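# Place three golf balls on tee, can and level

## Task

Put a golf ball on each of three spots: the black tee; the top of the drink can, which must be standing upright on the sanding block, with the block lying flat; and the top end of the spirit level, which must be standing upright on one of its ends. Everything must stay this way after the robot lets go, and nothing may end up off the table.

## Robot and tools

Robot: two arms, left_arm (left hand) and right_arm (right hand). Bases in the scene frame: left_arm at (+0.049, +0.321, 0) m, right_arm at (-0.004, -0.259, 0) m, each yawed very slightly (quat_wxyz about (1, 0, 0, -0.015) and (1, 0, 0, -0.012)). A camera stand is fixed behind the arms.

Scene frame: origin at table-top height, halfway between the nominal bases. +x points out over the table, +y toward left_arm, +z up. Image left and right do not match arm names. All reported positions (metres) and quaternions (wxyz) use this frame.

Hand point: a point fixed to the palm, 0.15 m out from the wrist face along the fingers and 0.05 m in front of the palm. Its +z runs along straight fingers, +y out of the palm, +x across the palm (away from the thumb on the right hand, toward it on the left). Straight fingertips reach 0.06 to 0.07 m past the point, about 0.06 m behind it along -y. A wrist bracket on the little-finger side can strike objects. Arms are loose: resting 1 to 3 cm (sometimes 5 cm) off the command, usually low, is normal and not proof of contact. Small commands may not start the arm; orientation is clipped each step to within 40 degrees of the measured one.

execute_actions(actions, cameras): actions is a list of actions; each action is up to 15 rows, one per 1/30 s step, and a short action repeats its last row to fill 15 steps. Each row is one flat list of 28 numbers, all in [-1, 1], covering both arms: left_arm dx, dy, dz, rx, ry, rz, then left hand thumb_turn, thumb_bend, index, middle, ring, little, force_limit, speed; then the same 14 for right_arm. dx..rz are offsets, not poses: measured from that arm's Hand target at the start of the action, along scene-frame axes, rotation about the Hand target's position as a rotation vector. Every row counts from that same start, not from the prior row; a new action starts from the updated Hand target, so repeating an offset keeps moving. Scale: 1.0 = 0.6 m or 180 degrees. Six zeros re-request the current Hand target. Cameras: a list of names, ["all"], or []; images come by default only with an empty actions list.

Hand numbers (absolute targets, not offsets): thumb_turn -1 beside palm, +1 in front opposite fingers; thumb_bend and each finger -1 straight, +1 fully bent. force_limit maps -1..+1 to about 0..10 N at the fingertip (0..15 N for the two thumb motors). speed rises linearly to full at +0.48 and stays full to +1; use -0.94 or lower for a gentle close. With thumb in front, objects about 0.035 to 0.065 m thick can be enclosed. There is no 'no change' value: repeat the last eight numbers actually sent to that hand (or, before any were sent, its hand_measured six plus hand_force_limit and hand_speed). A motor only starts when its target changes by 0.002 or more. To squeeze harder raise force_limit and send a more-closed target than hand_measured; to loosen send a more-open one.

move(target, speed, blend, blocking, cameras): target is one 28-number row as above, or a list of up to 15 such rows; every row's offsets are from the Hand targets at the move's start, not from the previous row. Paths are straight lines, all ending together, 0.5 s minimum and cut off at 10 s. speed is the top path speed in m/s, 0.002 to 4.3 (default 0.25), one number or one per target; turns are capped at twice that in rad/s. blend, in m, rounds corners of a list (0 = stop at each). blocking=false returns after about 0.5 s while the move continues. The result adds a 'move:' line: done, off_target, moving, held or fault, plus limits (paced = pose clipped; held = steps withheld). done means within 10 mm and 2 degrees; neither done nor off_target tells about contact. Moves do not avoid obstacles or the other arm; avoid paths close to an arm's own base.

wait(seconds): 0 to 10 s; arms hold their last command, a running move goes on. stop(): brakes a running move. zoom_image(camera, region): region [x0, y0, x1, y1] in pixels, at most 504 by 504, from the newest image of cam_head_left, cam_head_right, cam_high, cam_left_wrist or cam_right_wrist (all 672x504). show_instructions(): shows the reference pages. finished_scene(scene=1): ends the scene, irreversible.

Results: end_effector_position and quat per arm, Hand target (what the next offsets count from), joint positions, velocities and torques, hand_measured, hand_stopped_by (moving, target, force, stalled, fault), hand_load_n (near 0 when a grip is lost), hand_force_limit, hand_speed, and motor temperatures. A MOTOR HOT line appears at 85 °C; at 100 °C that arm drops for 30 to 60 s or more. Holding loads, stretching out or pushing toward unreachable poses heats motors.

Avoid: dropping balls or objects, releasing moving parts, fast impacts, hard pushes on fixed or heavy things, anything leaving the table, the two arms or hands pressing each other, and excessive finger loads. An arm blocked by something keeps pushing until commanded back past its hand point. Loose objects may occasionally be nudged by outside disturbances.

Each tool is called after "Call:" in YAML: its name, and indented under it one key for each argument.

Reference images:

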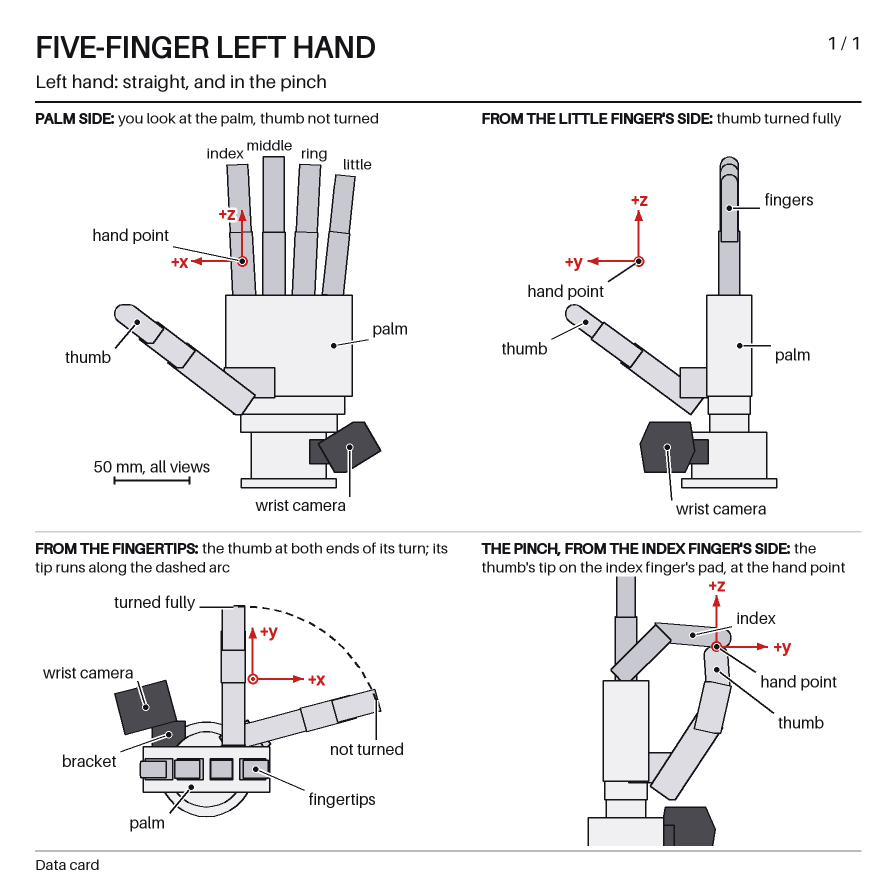

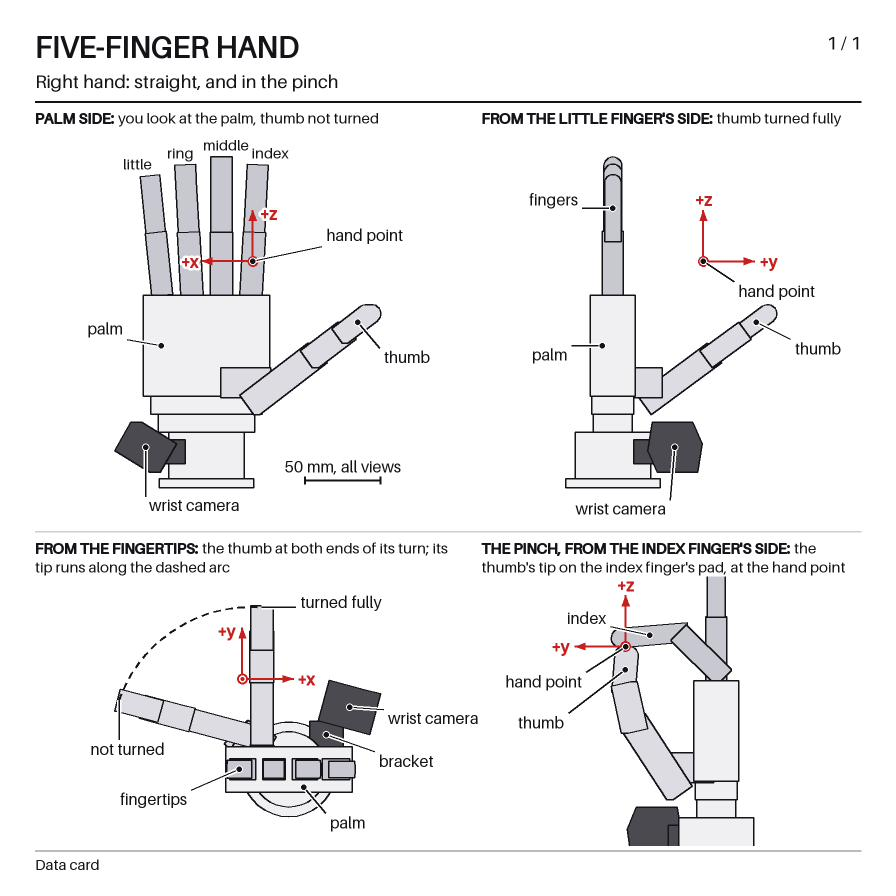

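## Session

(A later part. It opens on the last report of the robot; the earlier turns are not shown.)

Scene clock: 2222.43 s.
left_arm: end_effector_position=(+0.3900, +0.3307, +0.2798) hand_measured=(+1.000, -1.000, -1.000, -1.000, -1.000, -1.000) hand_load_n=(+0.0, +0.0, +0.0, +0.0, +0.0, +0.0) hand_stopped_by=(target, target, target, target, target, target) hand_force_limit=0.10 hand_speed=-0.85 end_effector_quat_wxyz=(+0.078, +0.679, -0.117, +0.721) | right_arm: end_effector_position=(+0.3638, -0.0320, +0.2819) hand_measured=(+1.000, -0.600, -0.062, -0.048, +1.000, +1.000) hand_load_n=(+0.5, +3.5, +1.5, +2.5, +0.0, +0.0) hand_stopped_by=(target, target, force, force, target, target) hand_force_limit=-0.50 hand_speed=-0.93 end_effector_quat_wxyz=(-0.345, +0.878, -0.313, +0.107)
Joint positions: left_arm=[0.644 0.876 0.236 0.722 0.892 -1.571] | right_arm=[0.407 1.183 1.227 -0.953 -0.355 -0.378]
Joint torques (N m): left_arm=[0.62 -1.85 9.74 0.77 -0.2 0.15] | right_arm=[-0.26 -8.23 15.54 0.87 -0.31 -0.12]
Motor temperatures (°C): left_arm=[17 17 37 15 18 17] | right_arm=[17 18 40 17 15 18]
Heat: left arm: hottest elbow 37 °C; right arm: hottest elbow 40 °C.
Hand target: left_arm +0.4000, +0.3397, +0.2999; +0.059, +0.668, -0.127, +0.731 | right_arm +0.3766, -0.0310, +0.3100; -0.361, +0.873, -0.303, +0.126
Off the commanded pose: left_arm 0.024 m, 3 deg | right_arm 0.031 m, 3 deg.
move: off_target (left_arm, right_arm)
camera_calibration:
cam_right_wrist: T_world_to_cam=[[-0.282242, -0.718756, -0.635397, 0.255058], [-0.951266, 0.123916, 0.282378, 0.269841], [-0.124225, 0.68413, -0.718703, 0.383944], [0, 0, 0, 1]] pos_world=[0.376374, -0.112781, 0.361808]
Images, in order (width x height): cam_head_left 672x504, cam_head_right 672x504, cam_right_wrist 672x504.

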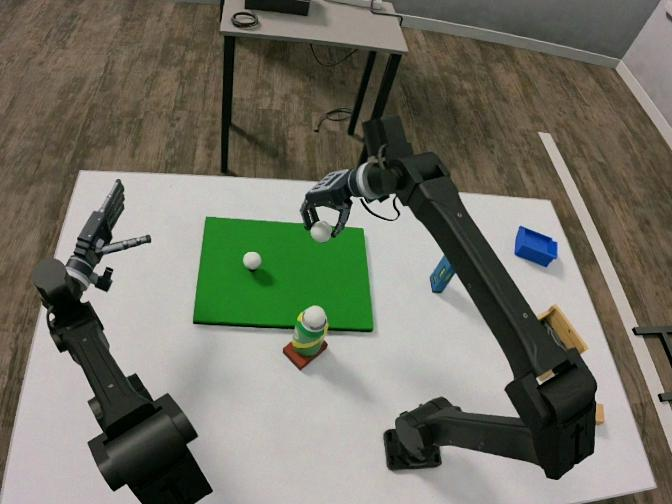

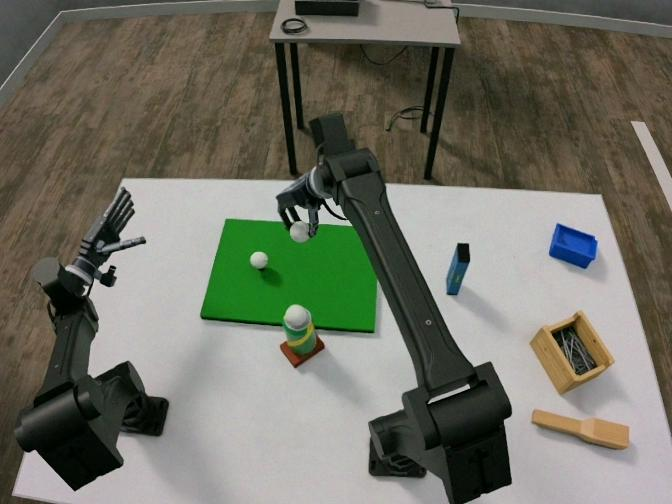

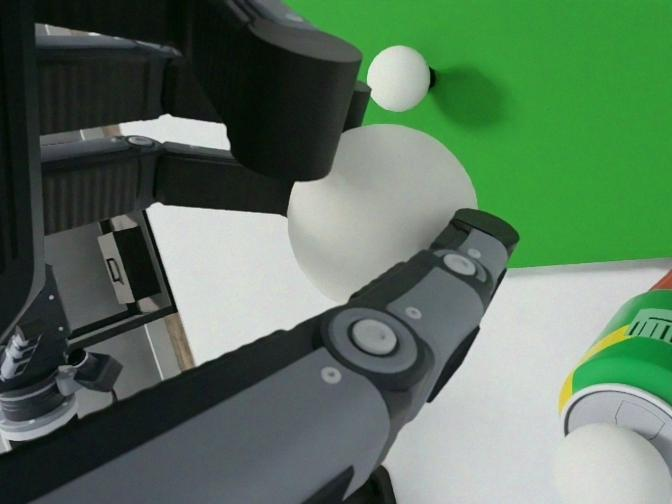

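Call:
move:
  target: [0,0,0,0,0,0,1,-1,-1,-1,-1,-1,0.1,-0.85,0.0807,-0.5867,0.0083,0,0,-0.2722,1,-0.6,0.4,0.4,1,1,-0.5,-0.93]
  speed: 0.2
  cameras: ["cam_head_left","cam_head_right","cam_right_wrist","cam_high"]

Scene clock: 2231.33 s.
left_arm: end_effector_position=(+0.3900, +0.3307, +0.2798) hand_measured=(+1.000, -1.000, -1.000, -1.000, -1.000, -1.000) hand_load_n=(+0.0, -0.5, +0.0, +0.5, +0.0, +0.0) hand_stopped_by=(target, target, target, target, target, target) hand_force_limit=0.10 hand_speed=-0.85 end_effector_quat_wxyz=(+0.078, +0.679, -0.117, +0.721) | right_arm: end_effector_position=(+0.4067, -0.3738, +0.2861) hand_measured=(+1.000, -0.600, -0.062, -0.048, +1.000, +1.000) hand_load_n=(+0.0, +3.5, +1.5, +2.5, +0.0, +0.0) hand_stopped_by=(target, target, force, force, target, target) hand_force_limit=-0.50 hand_speed=-0.93 end_effector_quat_wxyz=(-0.264, +0.679, -0.644, +0.234)
Joint positions: left_arm=[0.644 0.876 0.236 0.722 0.892 -1.571] | right_arm=[-0.413 1.174 1.236 -0.982 -0.337 -0.375]
Joint torques (N m): left_arm=[0.62 -1.85 9.74 0.77 -0.2 0.15] | right_arm=[0.03 -7.3 15.69 2 -0.04 0.15]
Heat: left arm: hottest elbow 37 °C; right arm: hottest elbow 42 °C.
Hand target: left_arm +0.4000, +0.3397, +0.2999; +0.059, +0.668, -0.127, +0.731 | right_arm +0.4250, -0.3830, +0.3150; -0.276, +0.669, -0.638, +0.264
Off the commanded pose: left_arm 0.024 m, 3 deg | right_arm 0.035 m, 4 deg.
move: off_target (left_arm, right_arm)
camera_calibration:
cam_right_wrist: T_world_to_cam=[[-0.732153, -0.277906, -0.621868, 0.368155], [-0.542686, 0.789744, 0.286001, 0.433489], [0.411635, 0.546876, -0.729029, 0.35982], [0, 0, 0, 1]] pos_world=[0.35668, -0.436809, 0.367285]
Images, in order (width x height): cam_head_left 672x504, cam_head_right 672x504, cam_high 672x504, cam_right_wrist 672x504.

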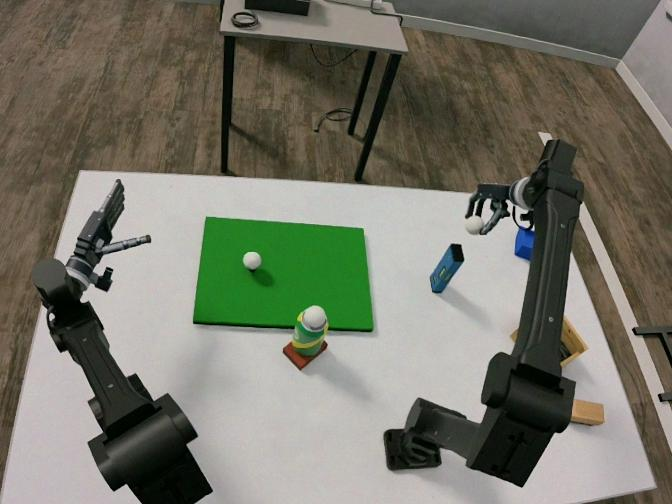

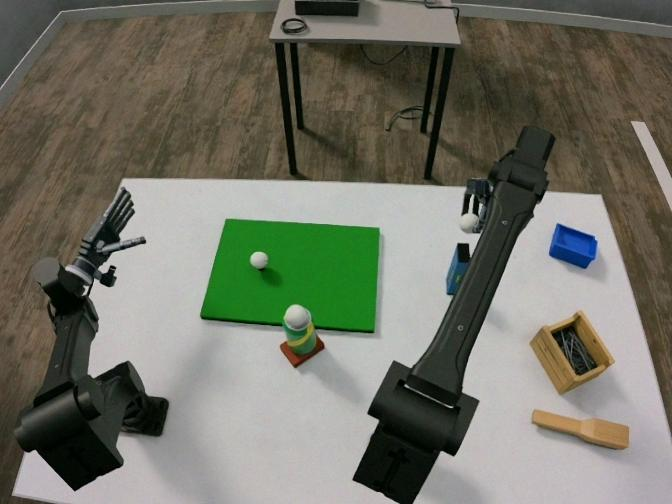

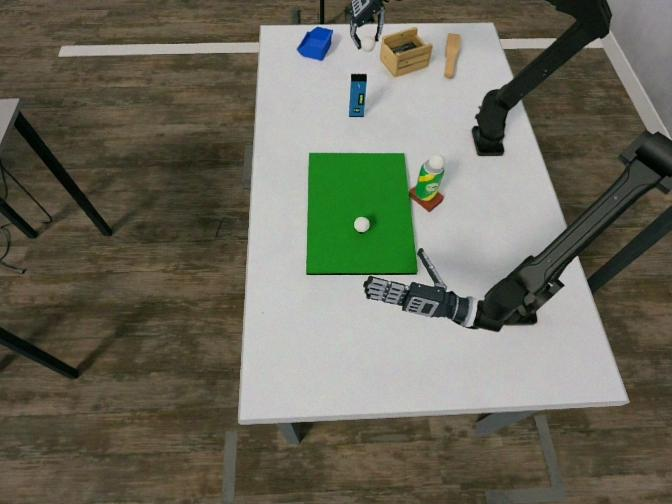

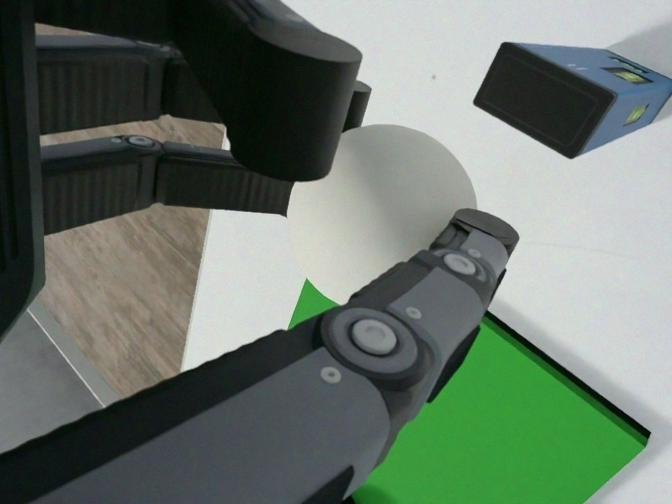

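Call:
move:
  target: [0,0,0,0,0,0,1,-1,-1,-1,-1,-1,0.1,-0.85,0.0027,-0.0148,-0.155,0,0,0,1,-0.6,0.4,0.4,1,1,-0.5,-0.93]
  speed: 0.12
  cameras: ["cam_head_left","cam_head_right","cam_right_wrist","cam_high"]

Call:
zoom_image:
  camera: "cam_right_wrist"
  region: [260, 20, 600, 275]

Scene clock: 2267.87 s.
left_arm: end_effector_position=(+0.3900, +0.3307, +0.2798) hand_measured=(+1.000, -1.000, -1.000, -1.000, -1.000, -1.000) hand_load_n=(-0.5, +0.0, +0.0, +0.0, +0.0, +0.0) hand_stopped_by=(target, target, target, target, target, target) hand_force_limit=0.10 hand_speed=-0.85 end_effector_quat_wxyz=(+0.078, +0.679, -0.117, +0.721) | right_arm: end_effector_position=(+0.4186, -0.3870, +0.2189) hand_measured=(+1.000, -0.600, -0.062, -0.048, +1.000, +1.000) hand_load_n=(+0.5, +3.5, +1.5, +2.5, +0.0, +0.0) hand_stopped_by=(target, target, force, force, target, target) hand_force_limit=-0.50 hand_speed=-0.93 end_effector_quat_wxyz=(-0.271, +0.671, -0.642, +0.254)
Joint positions: left_arm=[0.644 0.876 0.236 0.722 0.892 -1.571] | right_arm=[-0.432 1.194 1.063 -0.746 -0.343 -0.375]
Joint torques (N m): left_arm=[0.67 -1.85 9.73 0.77 -0.2 0.14] | right_arm=[-0.21 -7.65 11.12 2.29 -0.29 -0.03]
Heat: left arm: hottest elbow 37 °C; right arm: hottest elbow 42 °C.
Hand target: left_arm +0.4000, +0.3397, +0.2999; +0.059, +0.668, -0.127, +0.731 | right_arm +0.4267, -0.3919, +0.2220; -0.276, +0.669, -0.638, +0.264
Off the commanded pose: left_arm 0.024 m, 3 deg | right_arm 0.010 m, 1 deg.
move: off_target (left_arm)
camera_calibration:
cam_right_wrist: T_world_to_cam=[[-0.710322, -0.276345, -0.64736, 0.328404], [-0.542044, 0.801478, 0.252628, 0.481076], [0.449033, 0.530345, -0.719099, 0.288886], [0, 0, 0, 1]] pos_world=[0.364318, -0.448029, 0.2988]
Images, in order (width x height): cam_head_left 672x504, cam_head_right 672x504, cam_high 672x504, cam_right_wrist 672x504.

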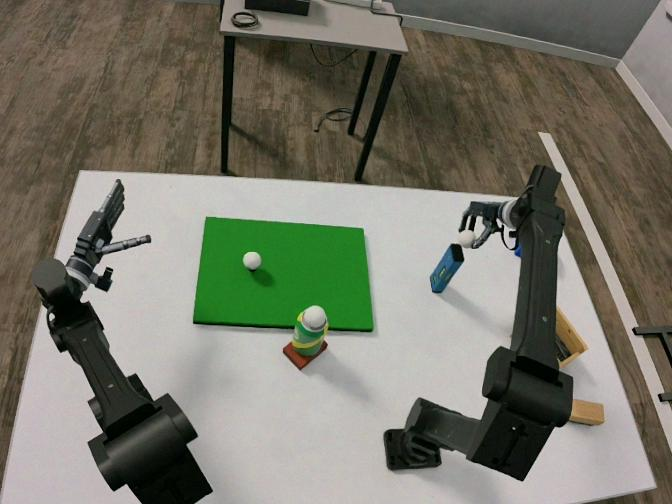

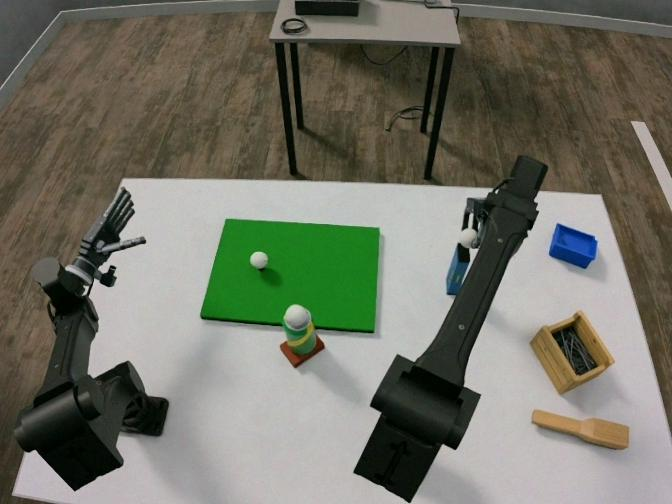

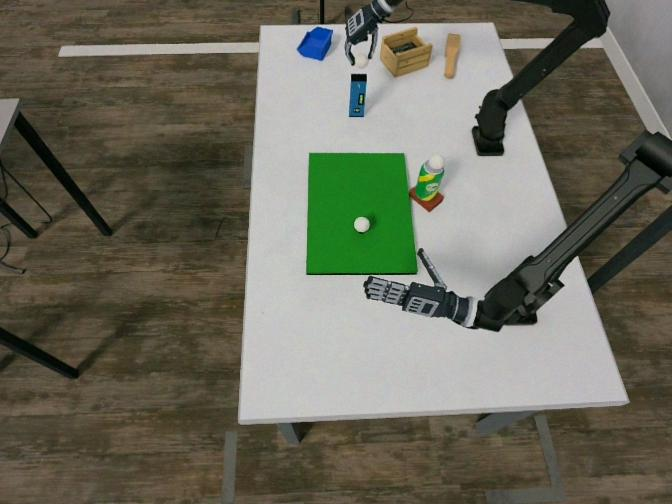

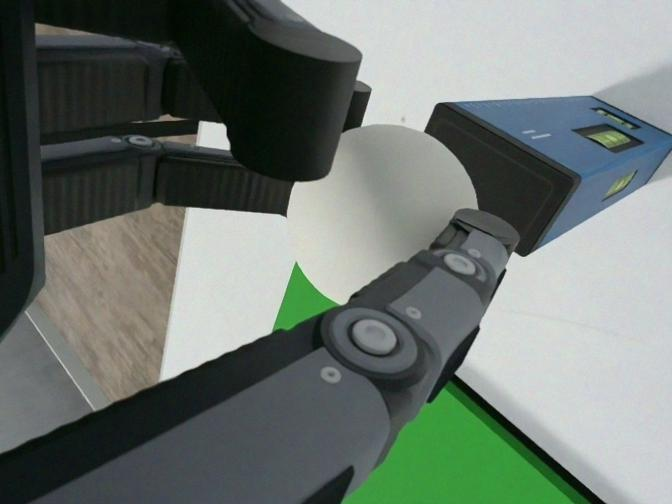

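Scaled by 1.482 from the camera's 672x504 image, which has a finer 960x720 frame.

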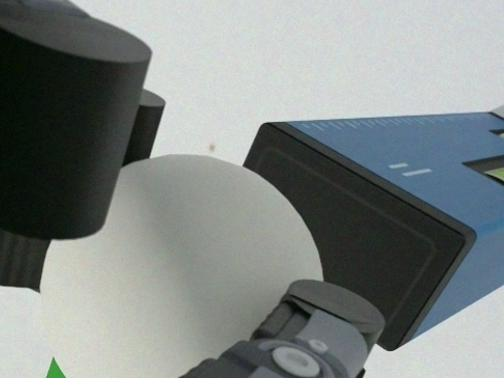

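Call:
move:
  target: [0,0,0,0,0,0,1,-1,-1,-1,-1,-1,0.1,-0.85,0,0,-0.035,0,0,0,1,-0.6,0.4,0.4,1,1,-0.5,-0.93]
  speed: 0.03
  cameras: ["cam_right_wrist","cam_head_right"]

Scene clock: 2302.20 s.
left_arm: end_effector_position=(+0.3900, +0.3307, +0.2798) hand_measured=(+1.000, -1.000, -1.000, -1.000, -1.000, -1.000) hand_load_n=(+0.0, +0.0, +0.0, +0.0, +0.0, +0.0) hand_stopped_by=(target, target, target, target, target, target) hand_force_limit=0.10 hand_speed=-0.85 end_effector_quat_wxyz=(+0.078, +0.679, -0.117, +0.721) | right_arm: end_effector_position=(+0.4192, -0.3872, +0.2004) hand_measured=(+1.000, -0.600, -0.062, -0.048, +1.000, +1.000) hand_load_n=(+0.5, +3.5, +1.5, +2.5, +0.0, +0.0) hand_stopped_by=(target, target, force, force, target, target) hand_force_limit=-0.50 hand_speed=-0.93 end_effector_quat_wxyz=(-0.272, +0.671, -0.640, +0.257)
Joint positions: left_arm=[0.644 0.876 0.236 0.722 0.892 -1.571] | right_arm=[-0.432 1.2 1.017 -0.687 -0.343 -0.375]
Joint torques (N m): left_arm=[0.62 -1.85 9.73 0.77 -0.2 0.14] | right_arm=[-0.21 -7.47 10.89 2.28 -0.29 -0.03]
Heat: left arm: hottest elbow 38 °C; right arm: hottest elbow 42 °C.
Hand target: left_arm +0.4000, +0.3397, +0.2999; +0.059, +0.668, -0.127, +0.731 | right_arm +0.4267, -0.3919, +0.2010; -0.276, +0.669, -0.638, +0.264
Off the commanded pose: left_arm 0.024 m, 3 deg | right_arm 0.009 m, 1 deg.
move: off_target (left_arm)
camera_calibration:
cam_right_wrist: T_world_to_cam=[[-0.706734, -0.278099, -0.650529, 0.315214], [-0.543399, 0.802186, 0.247417, 0.488251], [0.453039, 0.528354, -0.718051, 0.272769], [0, 0, 0, 1]] pos_world=[0.364513, -0.448126, 0.280117]
Images, in order (width x height): cam_head_right 672x504, cam_right_wrist 672x504.

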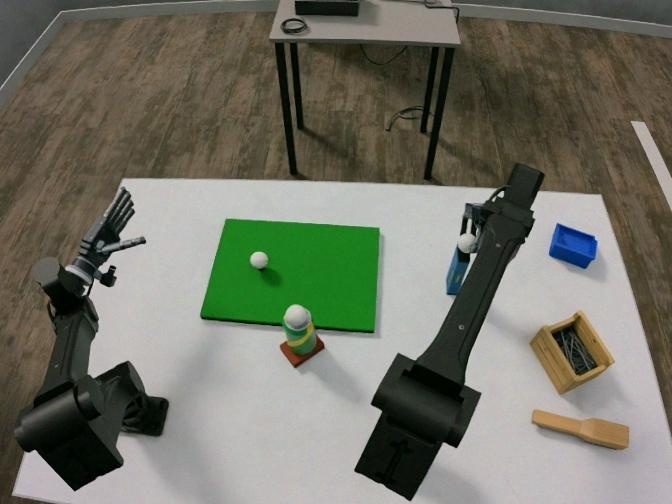

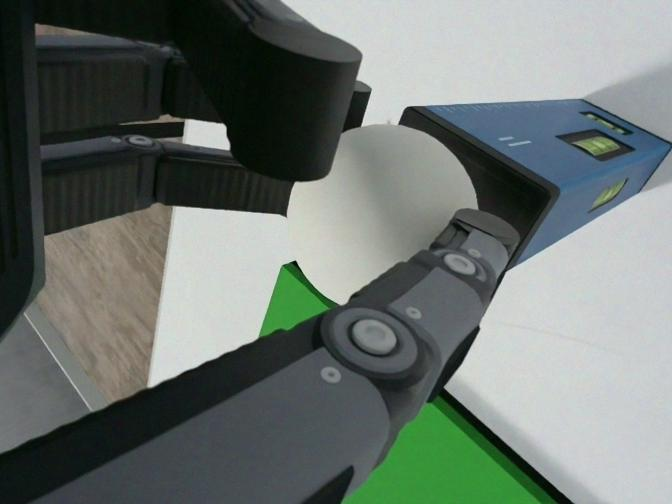

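Call:
zoom_image:
  camera: "cam_right_wrist"
  region: [260, 60, 600, 315]

Call:
zoom_image:
  camera: "cam_head_right"
  region: [420, 180, 560, 310]

Scaled by 1.482 from the camera's 672x504 image, which has a finer 960x720 frame.

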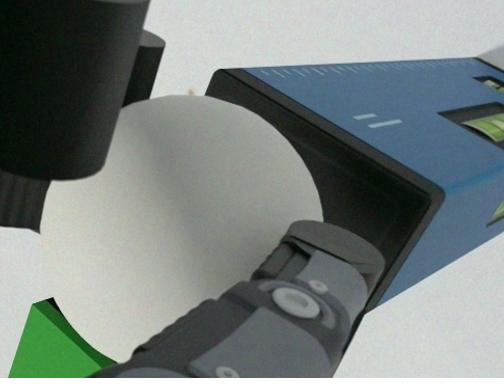

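Scaled by 3.600 from the camera's 672x504 image, which has a finer 960x720 frame.

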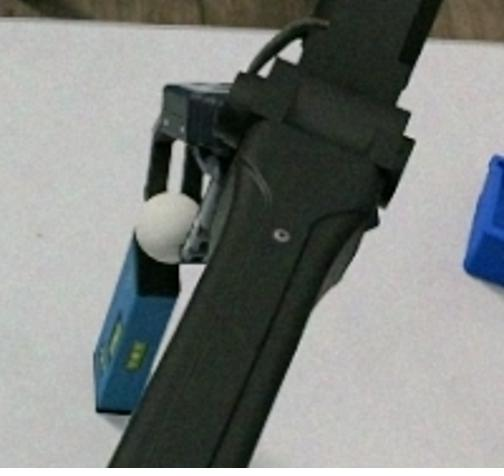

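Call:
wait:
  seconds: 0
  cameras: ["cam_head_left","cam_high","cam_head_right"]

Call:
zoom_image:
  camera: "cam_head_left"
  region: [430, 200, 500, 270]

Call:
zoom_image:
  camera: "cam_head_right"
  region: [430, 210, 500, 280]

Call:
zoom_image:
  camera: "cam_high"
  region: [320, 30, 400, 110]

Scene clock: 2333.57 s.
left_arm: end_effector_position=(+0.3900, +0.3307, +0.2798) hand_measured=(+1.000, -1.000, -1.000, -1.000, -1.000, -1.000) hand_load_n=(+0.0, +0.0, +0.0, +0.0, +0.0, +0.0) hand_stopped_by=(target, target, target, target, target, target) hand_force_limit=0.10 hand_speed=-0.85 end_effector_quat_wxyz=(+0.078, +0.679, -0.117, +0.721) | right_arm: end_effector_position=(+0.4192, -0.3872, +0.2004) hand_measured=(+1.000, -0.600, -0.062, -0.048, +1.000, +1.000) hand_load_n=(+0.5, +3.5, +1.5, +2.5, +0.0, +0.0) hand_stopped_by=(target, target, force, force, target, target) hand_force_limit=-0.50 hand_speed=-0.93 end_effector_quat_wxyz=(-0.272, +0.671, -0.640, +0.257)
Joint positions: left_arm=[0.644 0.876 0.236 0.722 0.892 -1.571] | right_arm=[-0.432 1.2 1.017 -0.687 -0.343 -0.375]
Joint torques (N m): left_arm=[0.62 -1.9 9.74 0.77 -0.2 0.15] | right_arm=[-0.21 -7.47 10.88 2.29 -0.29 -0.03]
Heat: left arm: hottest elbow 38 °C; right arm: hottest elbow 40 °C.
Hand target: left_arm +0.4000, +0.3397, +0.2999; +0.059, +0.668, -0.127, +0.731 | right_arm +0.4267, -0.3919, +0.2010; -0.276, +0.669, -0.638, +0.264
Off the commanded pose: left_arm 0.024 m, 3 deg | right_arm 0.009 m, 1 deg.
Images, in order (width x height): cam_head_left 672x504, cam_head_right 672x504, cam_high 672x504.

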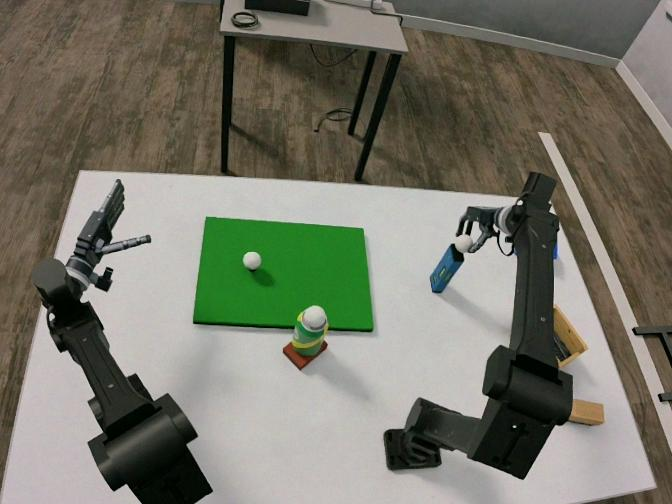

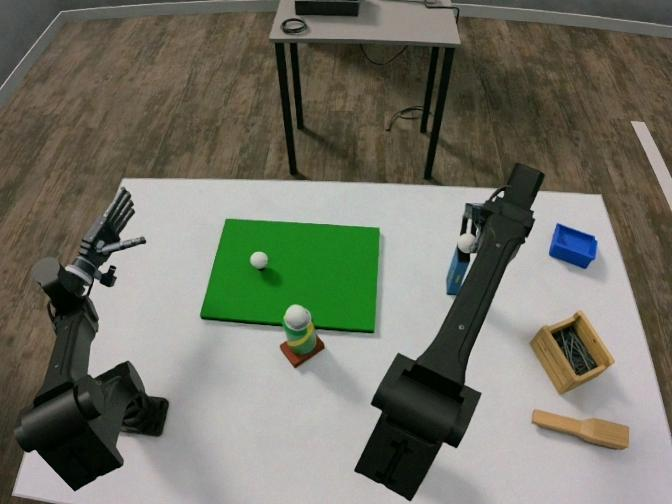

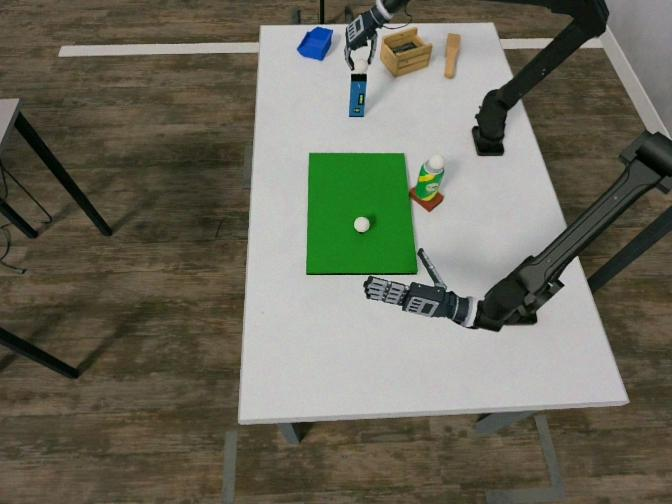

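Scaled by 7.200 from the camera's 672x504 image, which has a finer 960x720 frame.

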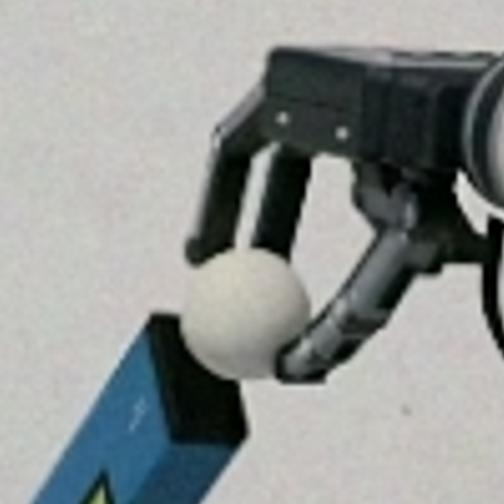

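Scaled by 7.200 from the camera's 672x504 image, which has a finer 960x720 frame.

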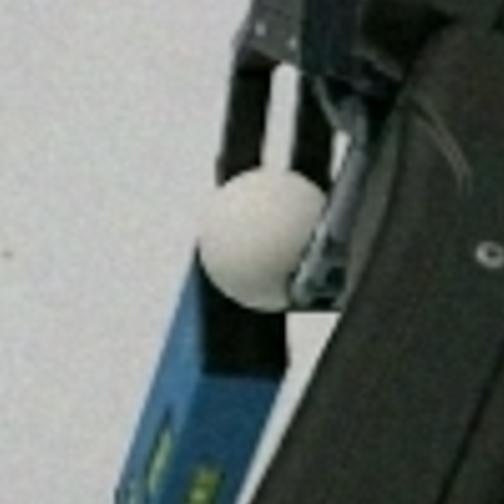

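Scaled by 6.300 from the camera's 672x504 image, which has a finer 960x720 frame.

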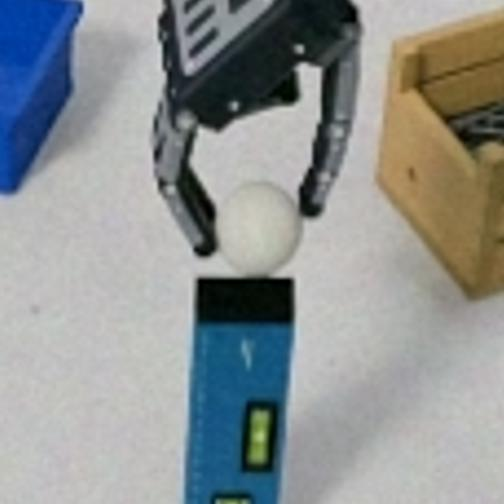

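Call:
move:
  target: [0,0,0,0,0,0,1,-1,-1,-1,-1,-1,0.1,-0.85,0.005,0,-0.0125,0,0,0,1,-0.6,0.4,0.4,1,1,-0.5,-0.93]
  speed: 0.02
  cameras: ["cam_right_wrist","cam_head_right","cam_head_left","cam_high"]

Call:
zoom_image:
  camera: "cam_head_left"
  region: [430, 200, 500, 270]

Call:
zoom_image:
  camera: "cam_head_right"
  region: [430, 210, 500, 280]

Call:
zoom_image:
  camera: "cam_high"
  region: [320, 30, 400, 110]

Call:
zoom_image:
  camera: "cam_right_wrist"
  region: [260, 60, 600, 315]

Scene clock: 2416.60 s.
left_arm: end_effector_position=(+0.3900, +0.3307, +0.2798) hand_measured=(+1.000, -1.000, -1.000, -1.000, -1.000, -1.000) hand_load_n=(+0.0, +0.0, +0.0, +0.0, +0.0, +0.0) hand_stopped_by=(target, target, target, target, target, target) hand_force_limit=0.10 hand_speed=-0.85 end_effector_quat_wxyz=(+0.078, +0.679, -0.117, +0.721) | right_arm: end_effector_position=(+0.4218, -0.3885, +0.1927) hand_measured=(+1.000, -0.600, -0.062, -0.048, +1.000, +1.000) hand_load_n=(+0.5, +3.5, +1.5, +2.5, +0.0, +0.5) hand_stopped_by=(target, target, force, force, target, target) hand_force_limit=-0.50 hand_speed=-0.93 end_effector_quat_wxyz=(-0.272, +0.671, -0.640, +0.257)
Joint positions: left_arm=[0.644 0.876 0.236 0.722 0.892 -1.571] | right_arm=[-0.432 1.212 1.006 -0.664 -0.343 -0.375]
Joint torques (N m): left_arm=[0.62 -1.9 9.74 0.79 -0.2 0.15] | right_arm=[0.15 -7.65 10.85 2.28 -0.19 0.01]
Heat: left arm: hottest elbow 38 °C; right arm: hottest elbow 39 °C.
Hand target: left_arm +0.4000, +0.3397, +0.2999; +0.059, +0.668, -0.127, +0.731 | right_arm +0.4297, -0.3919, +0.1935; -0.276, +0.669, -0.638, +0.264
Off the commanded pose: left_arm 0.024 m, 3 deg | right_arm 0.009 m, 1 deg.
move: off_target (left_arm)
camera_calibration:
cam_right_wrist: T_world_to_cam=[[-0.706734, -0.278099, -0.650529, 0.311681], [-0.543399, 0.802186, 0.247417, 0.492612], [0.453039, 0.528354, -0.718051, 0.266749], [0, 0, 0, 1]] pos_world=[0.367113, -0.449426, 0.272417]
Images, in order (width x height): cam_head_left 672x504, cam_head_right 672x504, cam_high 672x504, cam_right_wrist 672x504.

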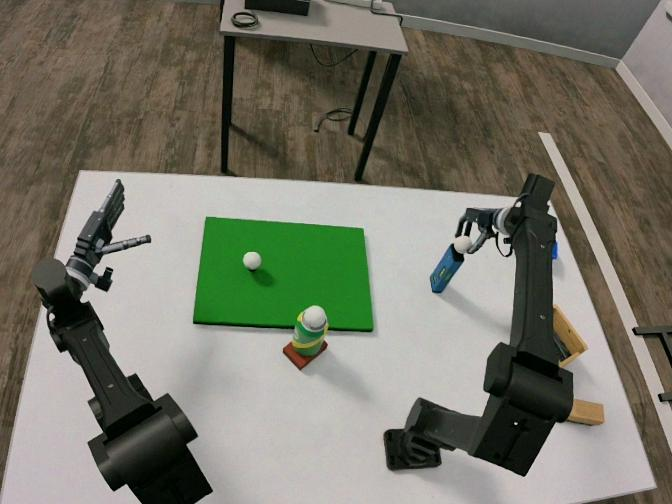

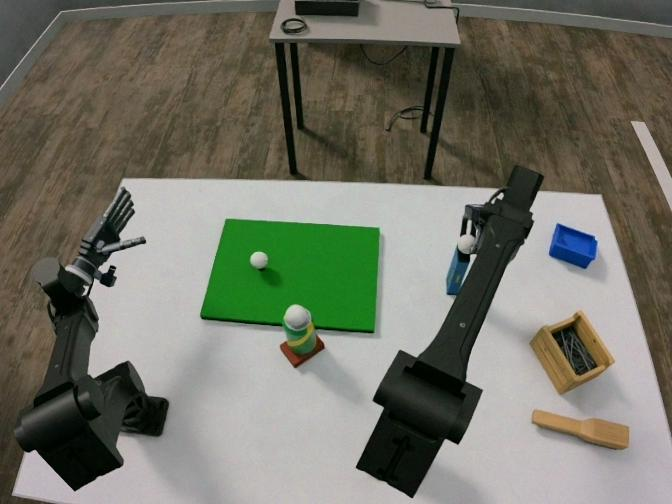

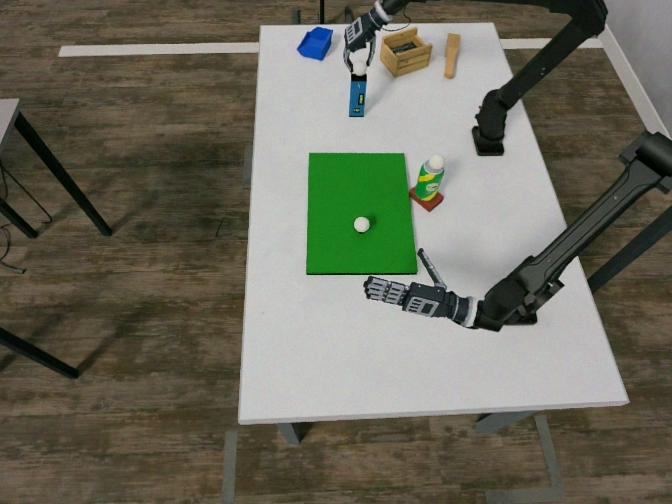

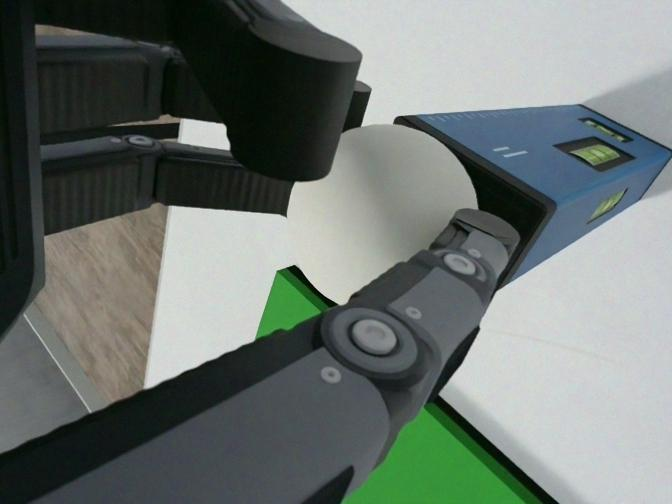

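Scaled by 7.200 from the camera's 672x504 image, which has a finer 960x720 frame.

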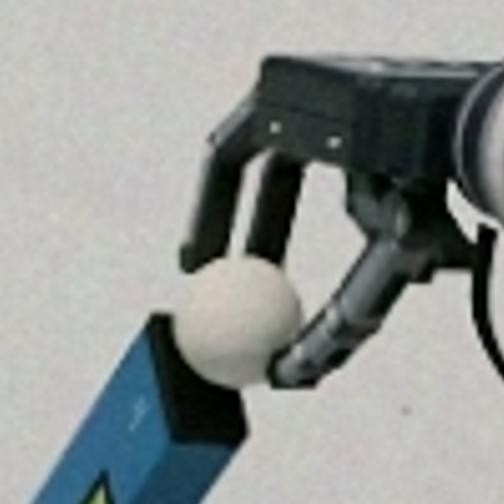

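Scaled by 7.200 from the camera's 672x504 image, which has a finer 960x720 frame.

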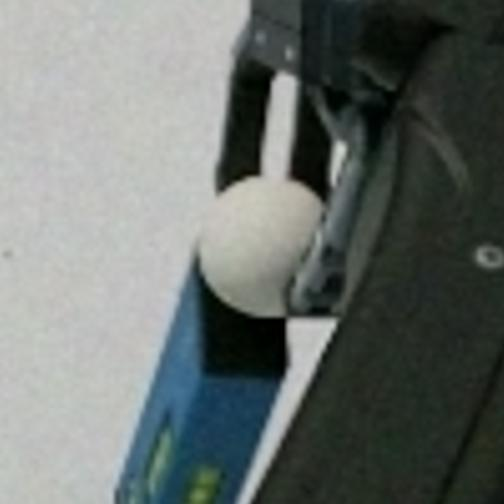

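Scaled by 6.300 from the camera's 672x504 image, which has a finer 960x720 frame.

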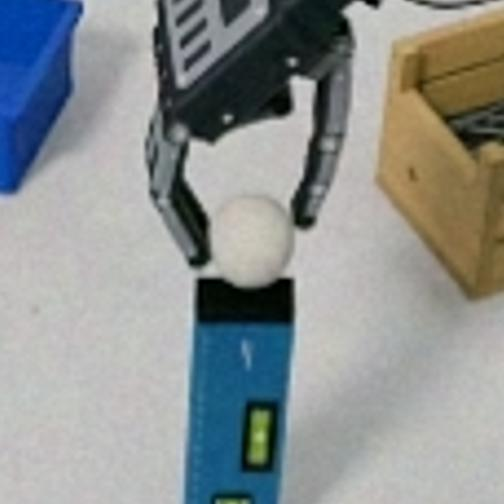

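Scaled by 1.482 from the camera's 672x504 image, which has a finer 960x720 frame.

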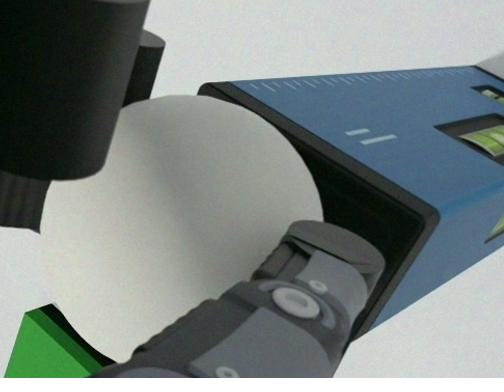

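Call:
move:
  target: [0,0,0,0,0,0,1,-1,-1,-1,-1,-1,0.1,-0.85,0,0.001,-0.009,0,0,0,1,-0.6,0.4,0.4,1,1,-0.5,-0.93]
  speed: 0.02
  cameras: ["cam_right_wrist","cam_head_right","cam_head_left","cam_high"]

Call:
zoom_image:
  camera: "cam_head_left"
  region: [430, 200, 500, 270]

Call:
zoom_image:
  camera: "cam_head_right"
  region: [430, 210, 500, 280]

Call:
zoom_image:
  camera: "cam_high"
  region: [320, 30, 400, 110]

Call:
zoom_image:
  camera: "cam_right_wrist"
  region: [260, 60, 600, 315]

Scene clock: 2445.97 s.
left_arm: end_effector_position=(+0.3900, +0.3307, +0.2798) hand_measured=(+1.000, -1.000, -1.000, -1.000, -1.000, -1.000) hand_load_n=(+0.0, +0.0, +0.0, +0.0, +0.0, +0.0) hand_stopped_by=(target, target, target, target, target, target) hand_force_limit=0.10 hand_speed=-0.85 end_effector_quat_wxyz=(+0.078, +0.679, -0.117, +0.721) | right_arm: end_effector_position=(+0.4221, -0.3887, +0.1885) hand_measured=(+1.000, -0.600, -0.062, -0.048, +1.000, +1.000) hand_load_n=(+0.5, +3.5, +1.5, +2.5, +0.0, +0.0) hand_stopped_by=(target, target, force, force, target, target) hand_force_limit=-0.50 hand_speed=-0.93 end_effector_quat_wxyz=(-0.272, +0.671, -0.640, +0.259)
Joint positions: left_arm=[0.644 0.876 0.236 0.722 0.892 -1.571] | right_arm=[-0.432 1.214 0.995 -0.649 -0.343 -0.375]
Joint torques (N m): left_arm=[0.62 -1.85 9.73 0.77 -0.2 0.15] | right_arm=[0.21 -7.53 10.77 2.29 -0.15 0.02]
Heat: left arm: hottest elbow 38 °C; right arm: hottest elbow 39 °C.
Hand target: left_arm +0.4000, +0.3397, +0.2999; +0.059, +0.668, -0.127, +0.731 | right_arm +0.4297, -0.3913, +0.1881; -0.276, +0.669, -0.638, +0.264
Off the commanded pose: left_arm 0.024 m, 3 deg | right_arm 0.008 m, 1 deg.
move: off_target (left_arm)
camera_calibration:
cam_right_wrist: T_world_to_cam=[[-0.70493, -0.278958, -0.652117, 0.308401], [-0.544092, 0.802498, 0.244869, 0.494779], [0.455015, 0.527427, -0.717483, 0.2624], [0, 0, 0, 1]] pos_world=[0.36721, -0.449425, 0.268225]
Images, in order (width x height): cam_head_left 672x504, cam_head_right 672x504, cam_high 672x504, cam_right_wrist 672x504.

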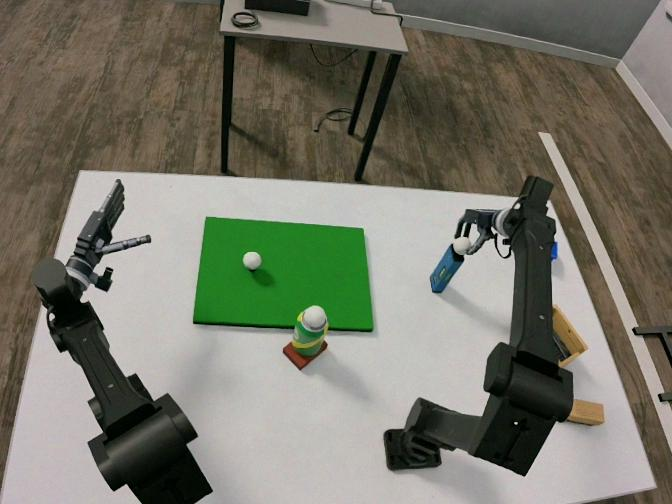

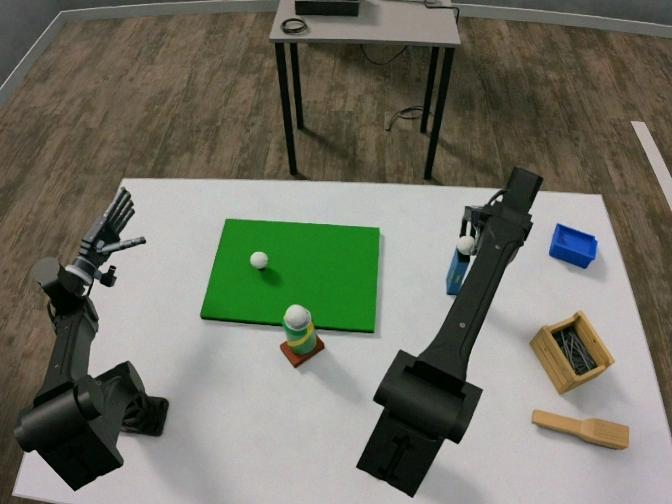

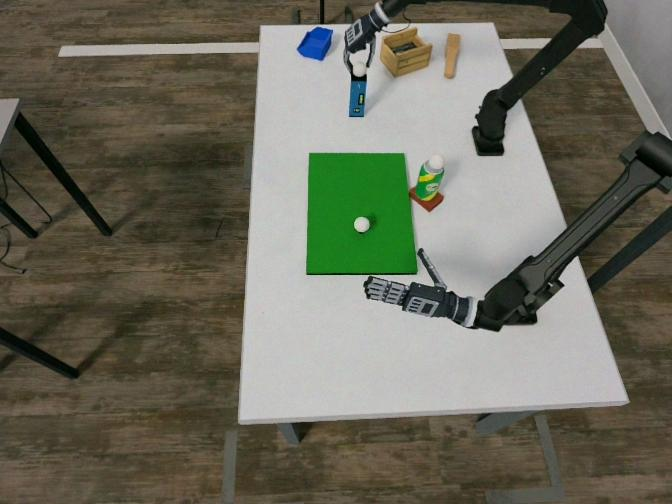

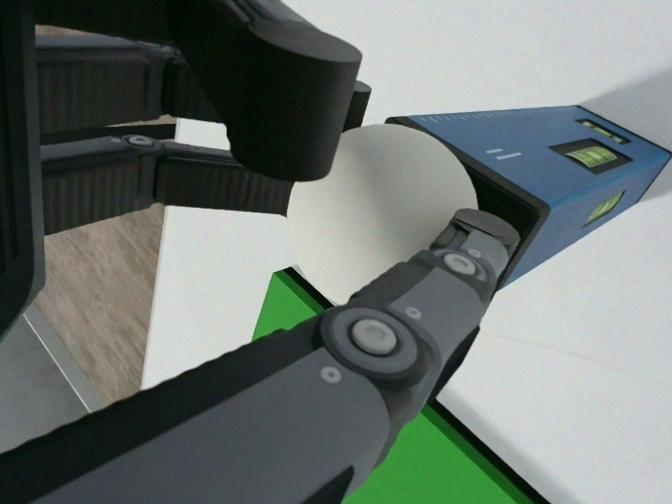

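Scaled by 7.200 from the camera's 672x504 image, which has a finer 960x720 frame.

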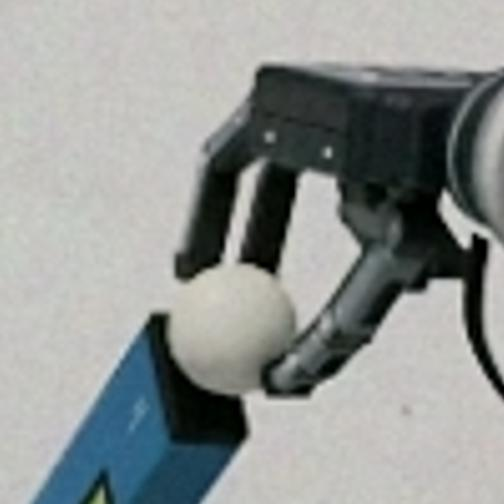

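Scaled by 7.200 from the camera's 672x504 image, which has a finer 960x720 frame.

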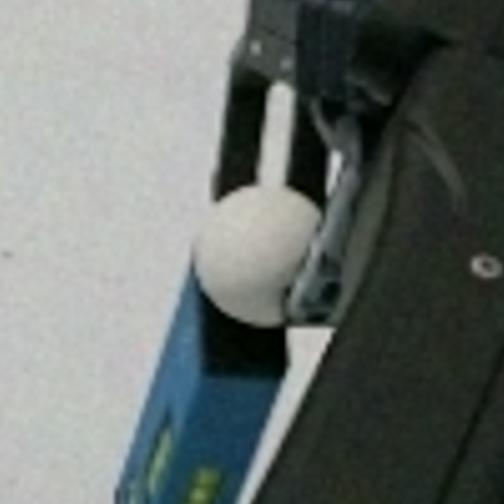

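Scaled by 6.300 from the camera's 672x504 image, which has a finer 960x720 frame.

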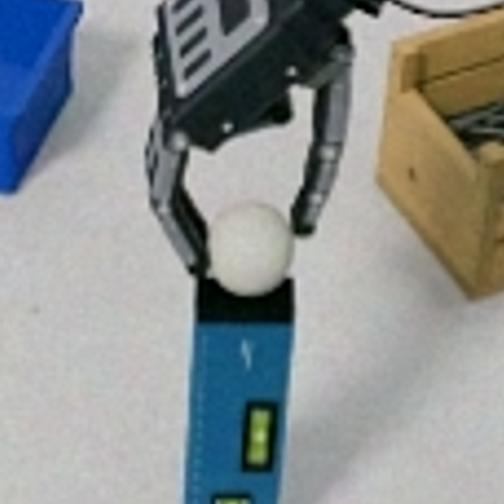

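Scaled by 1.482 from the camera's 672x504 image, which has a finer 960x720 frame.

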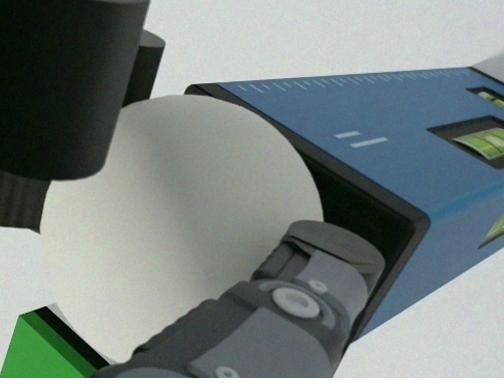

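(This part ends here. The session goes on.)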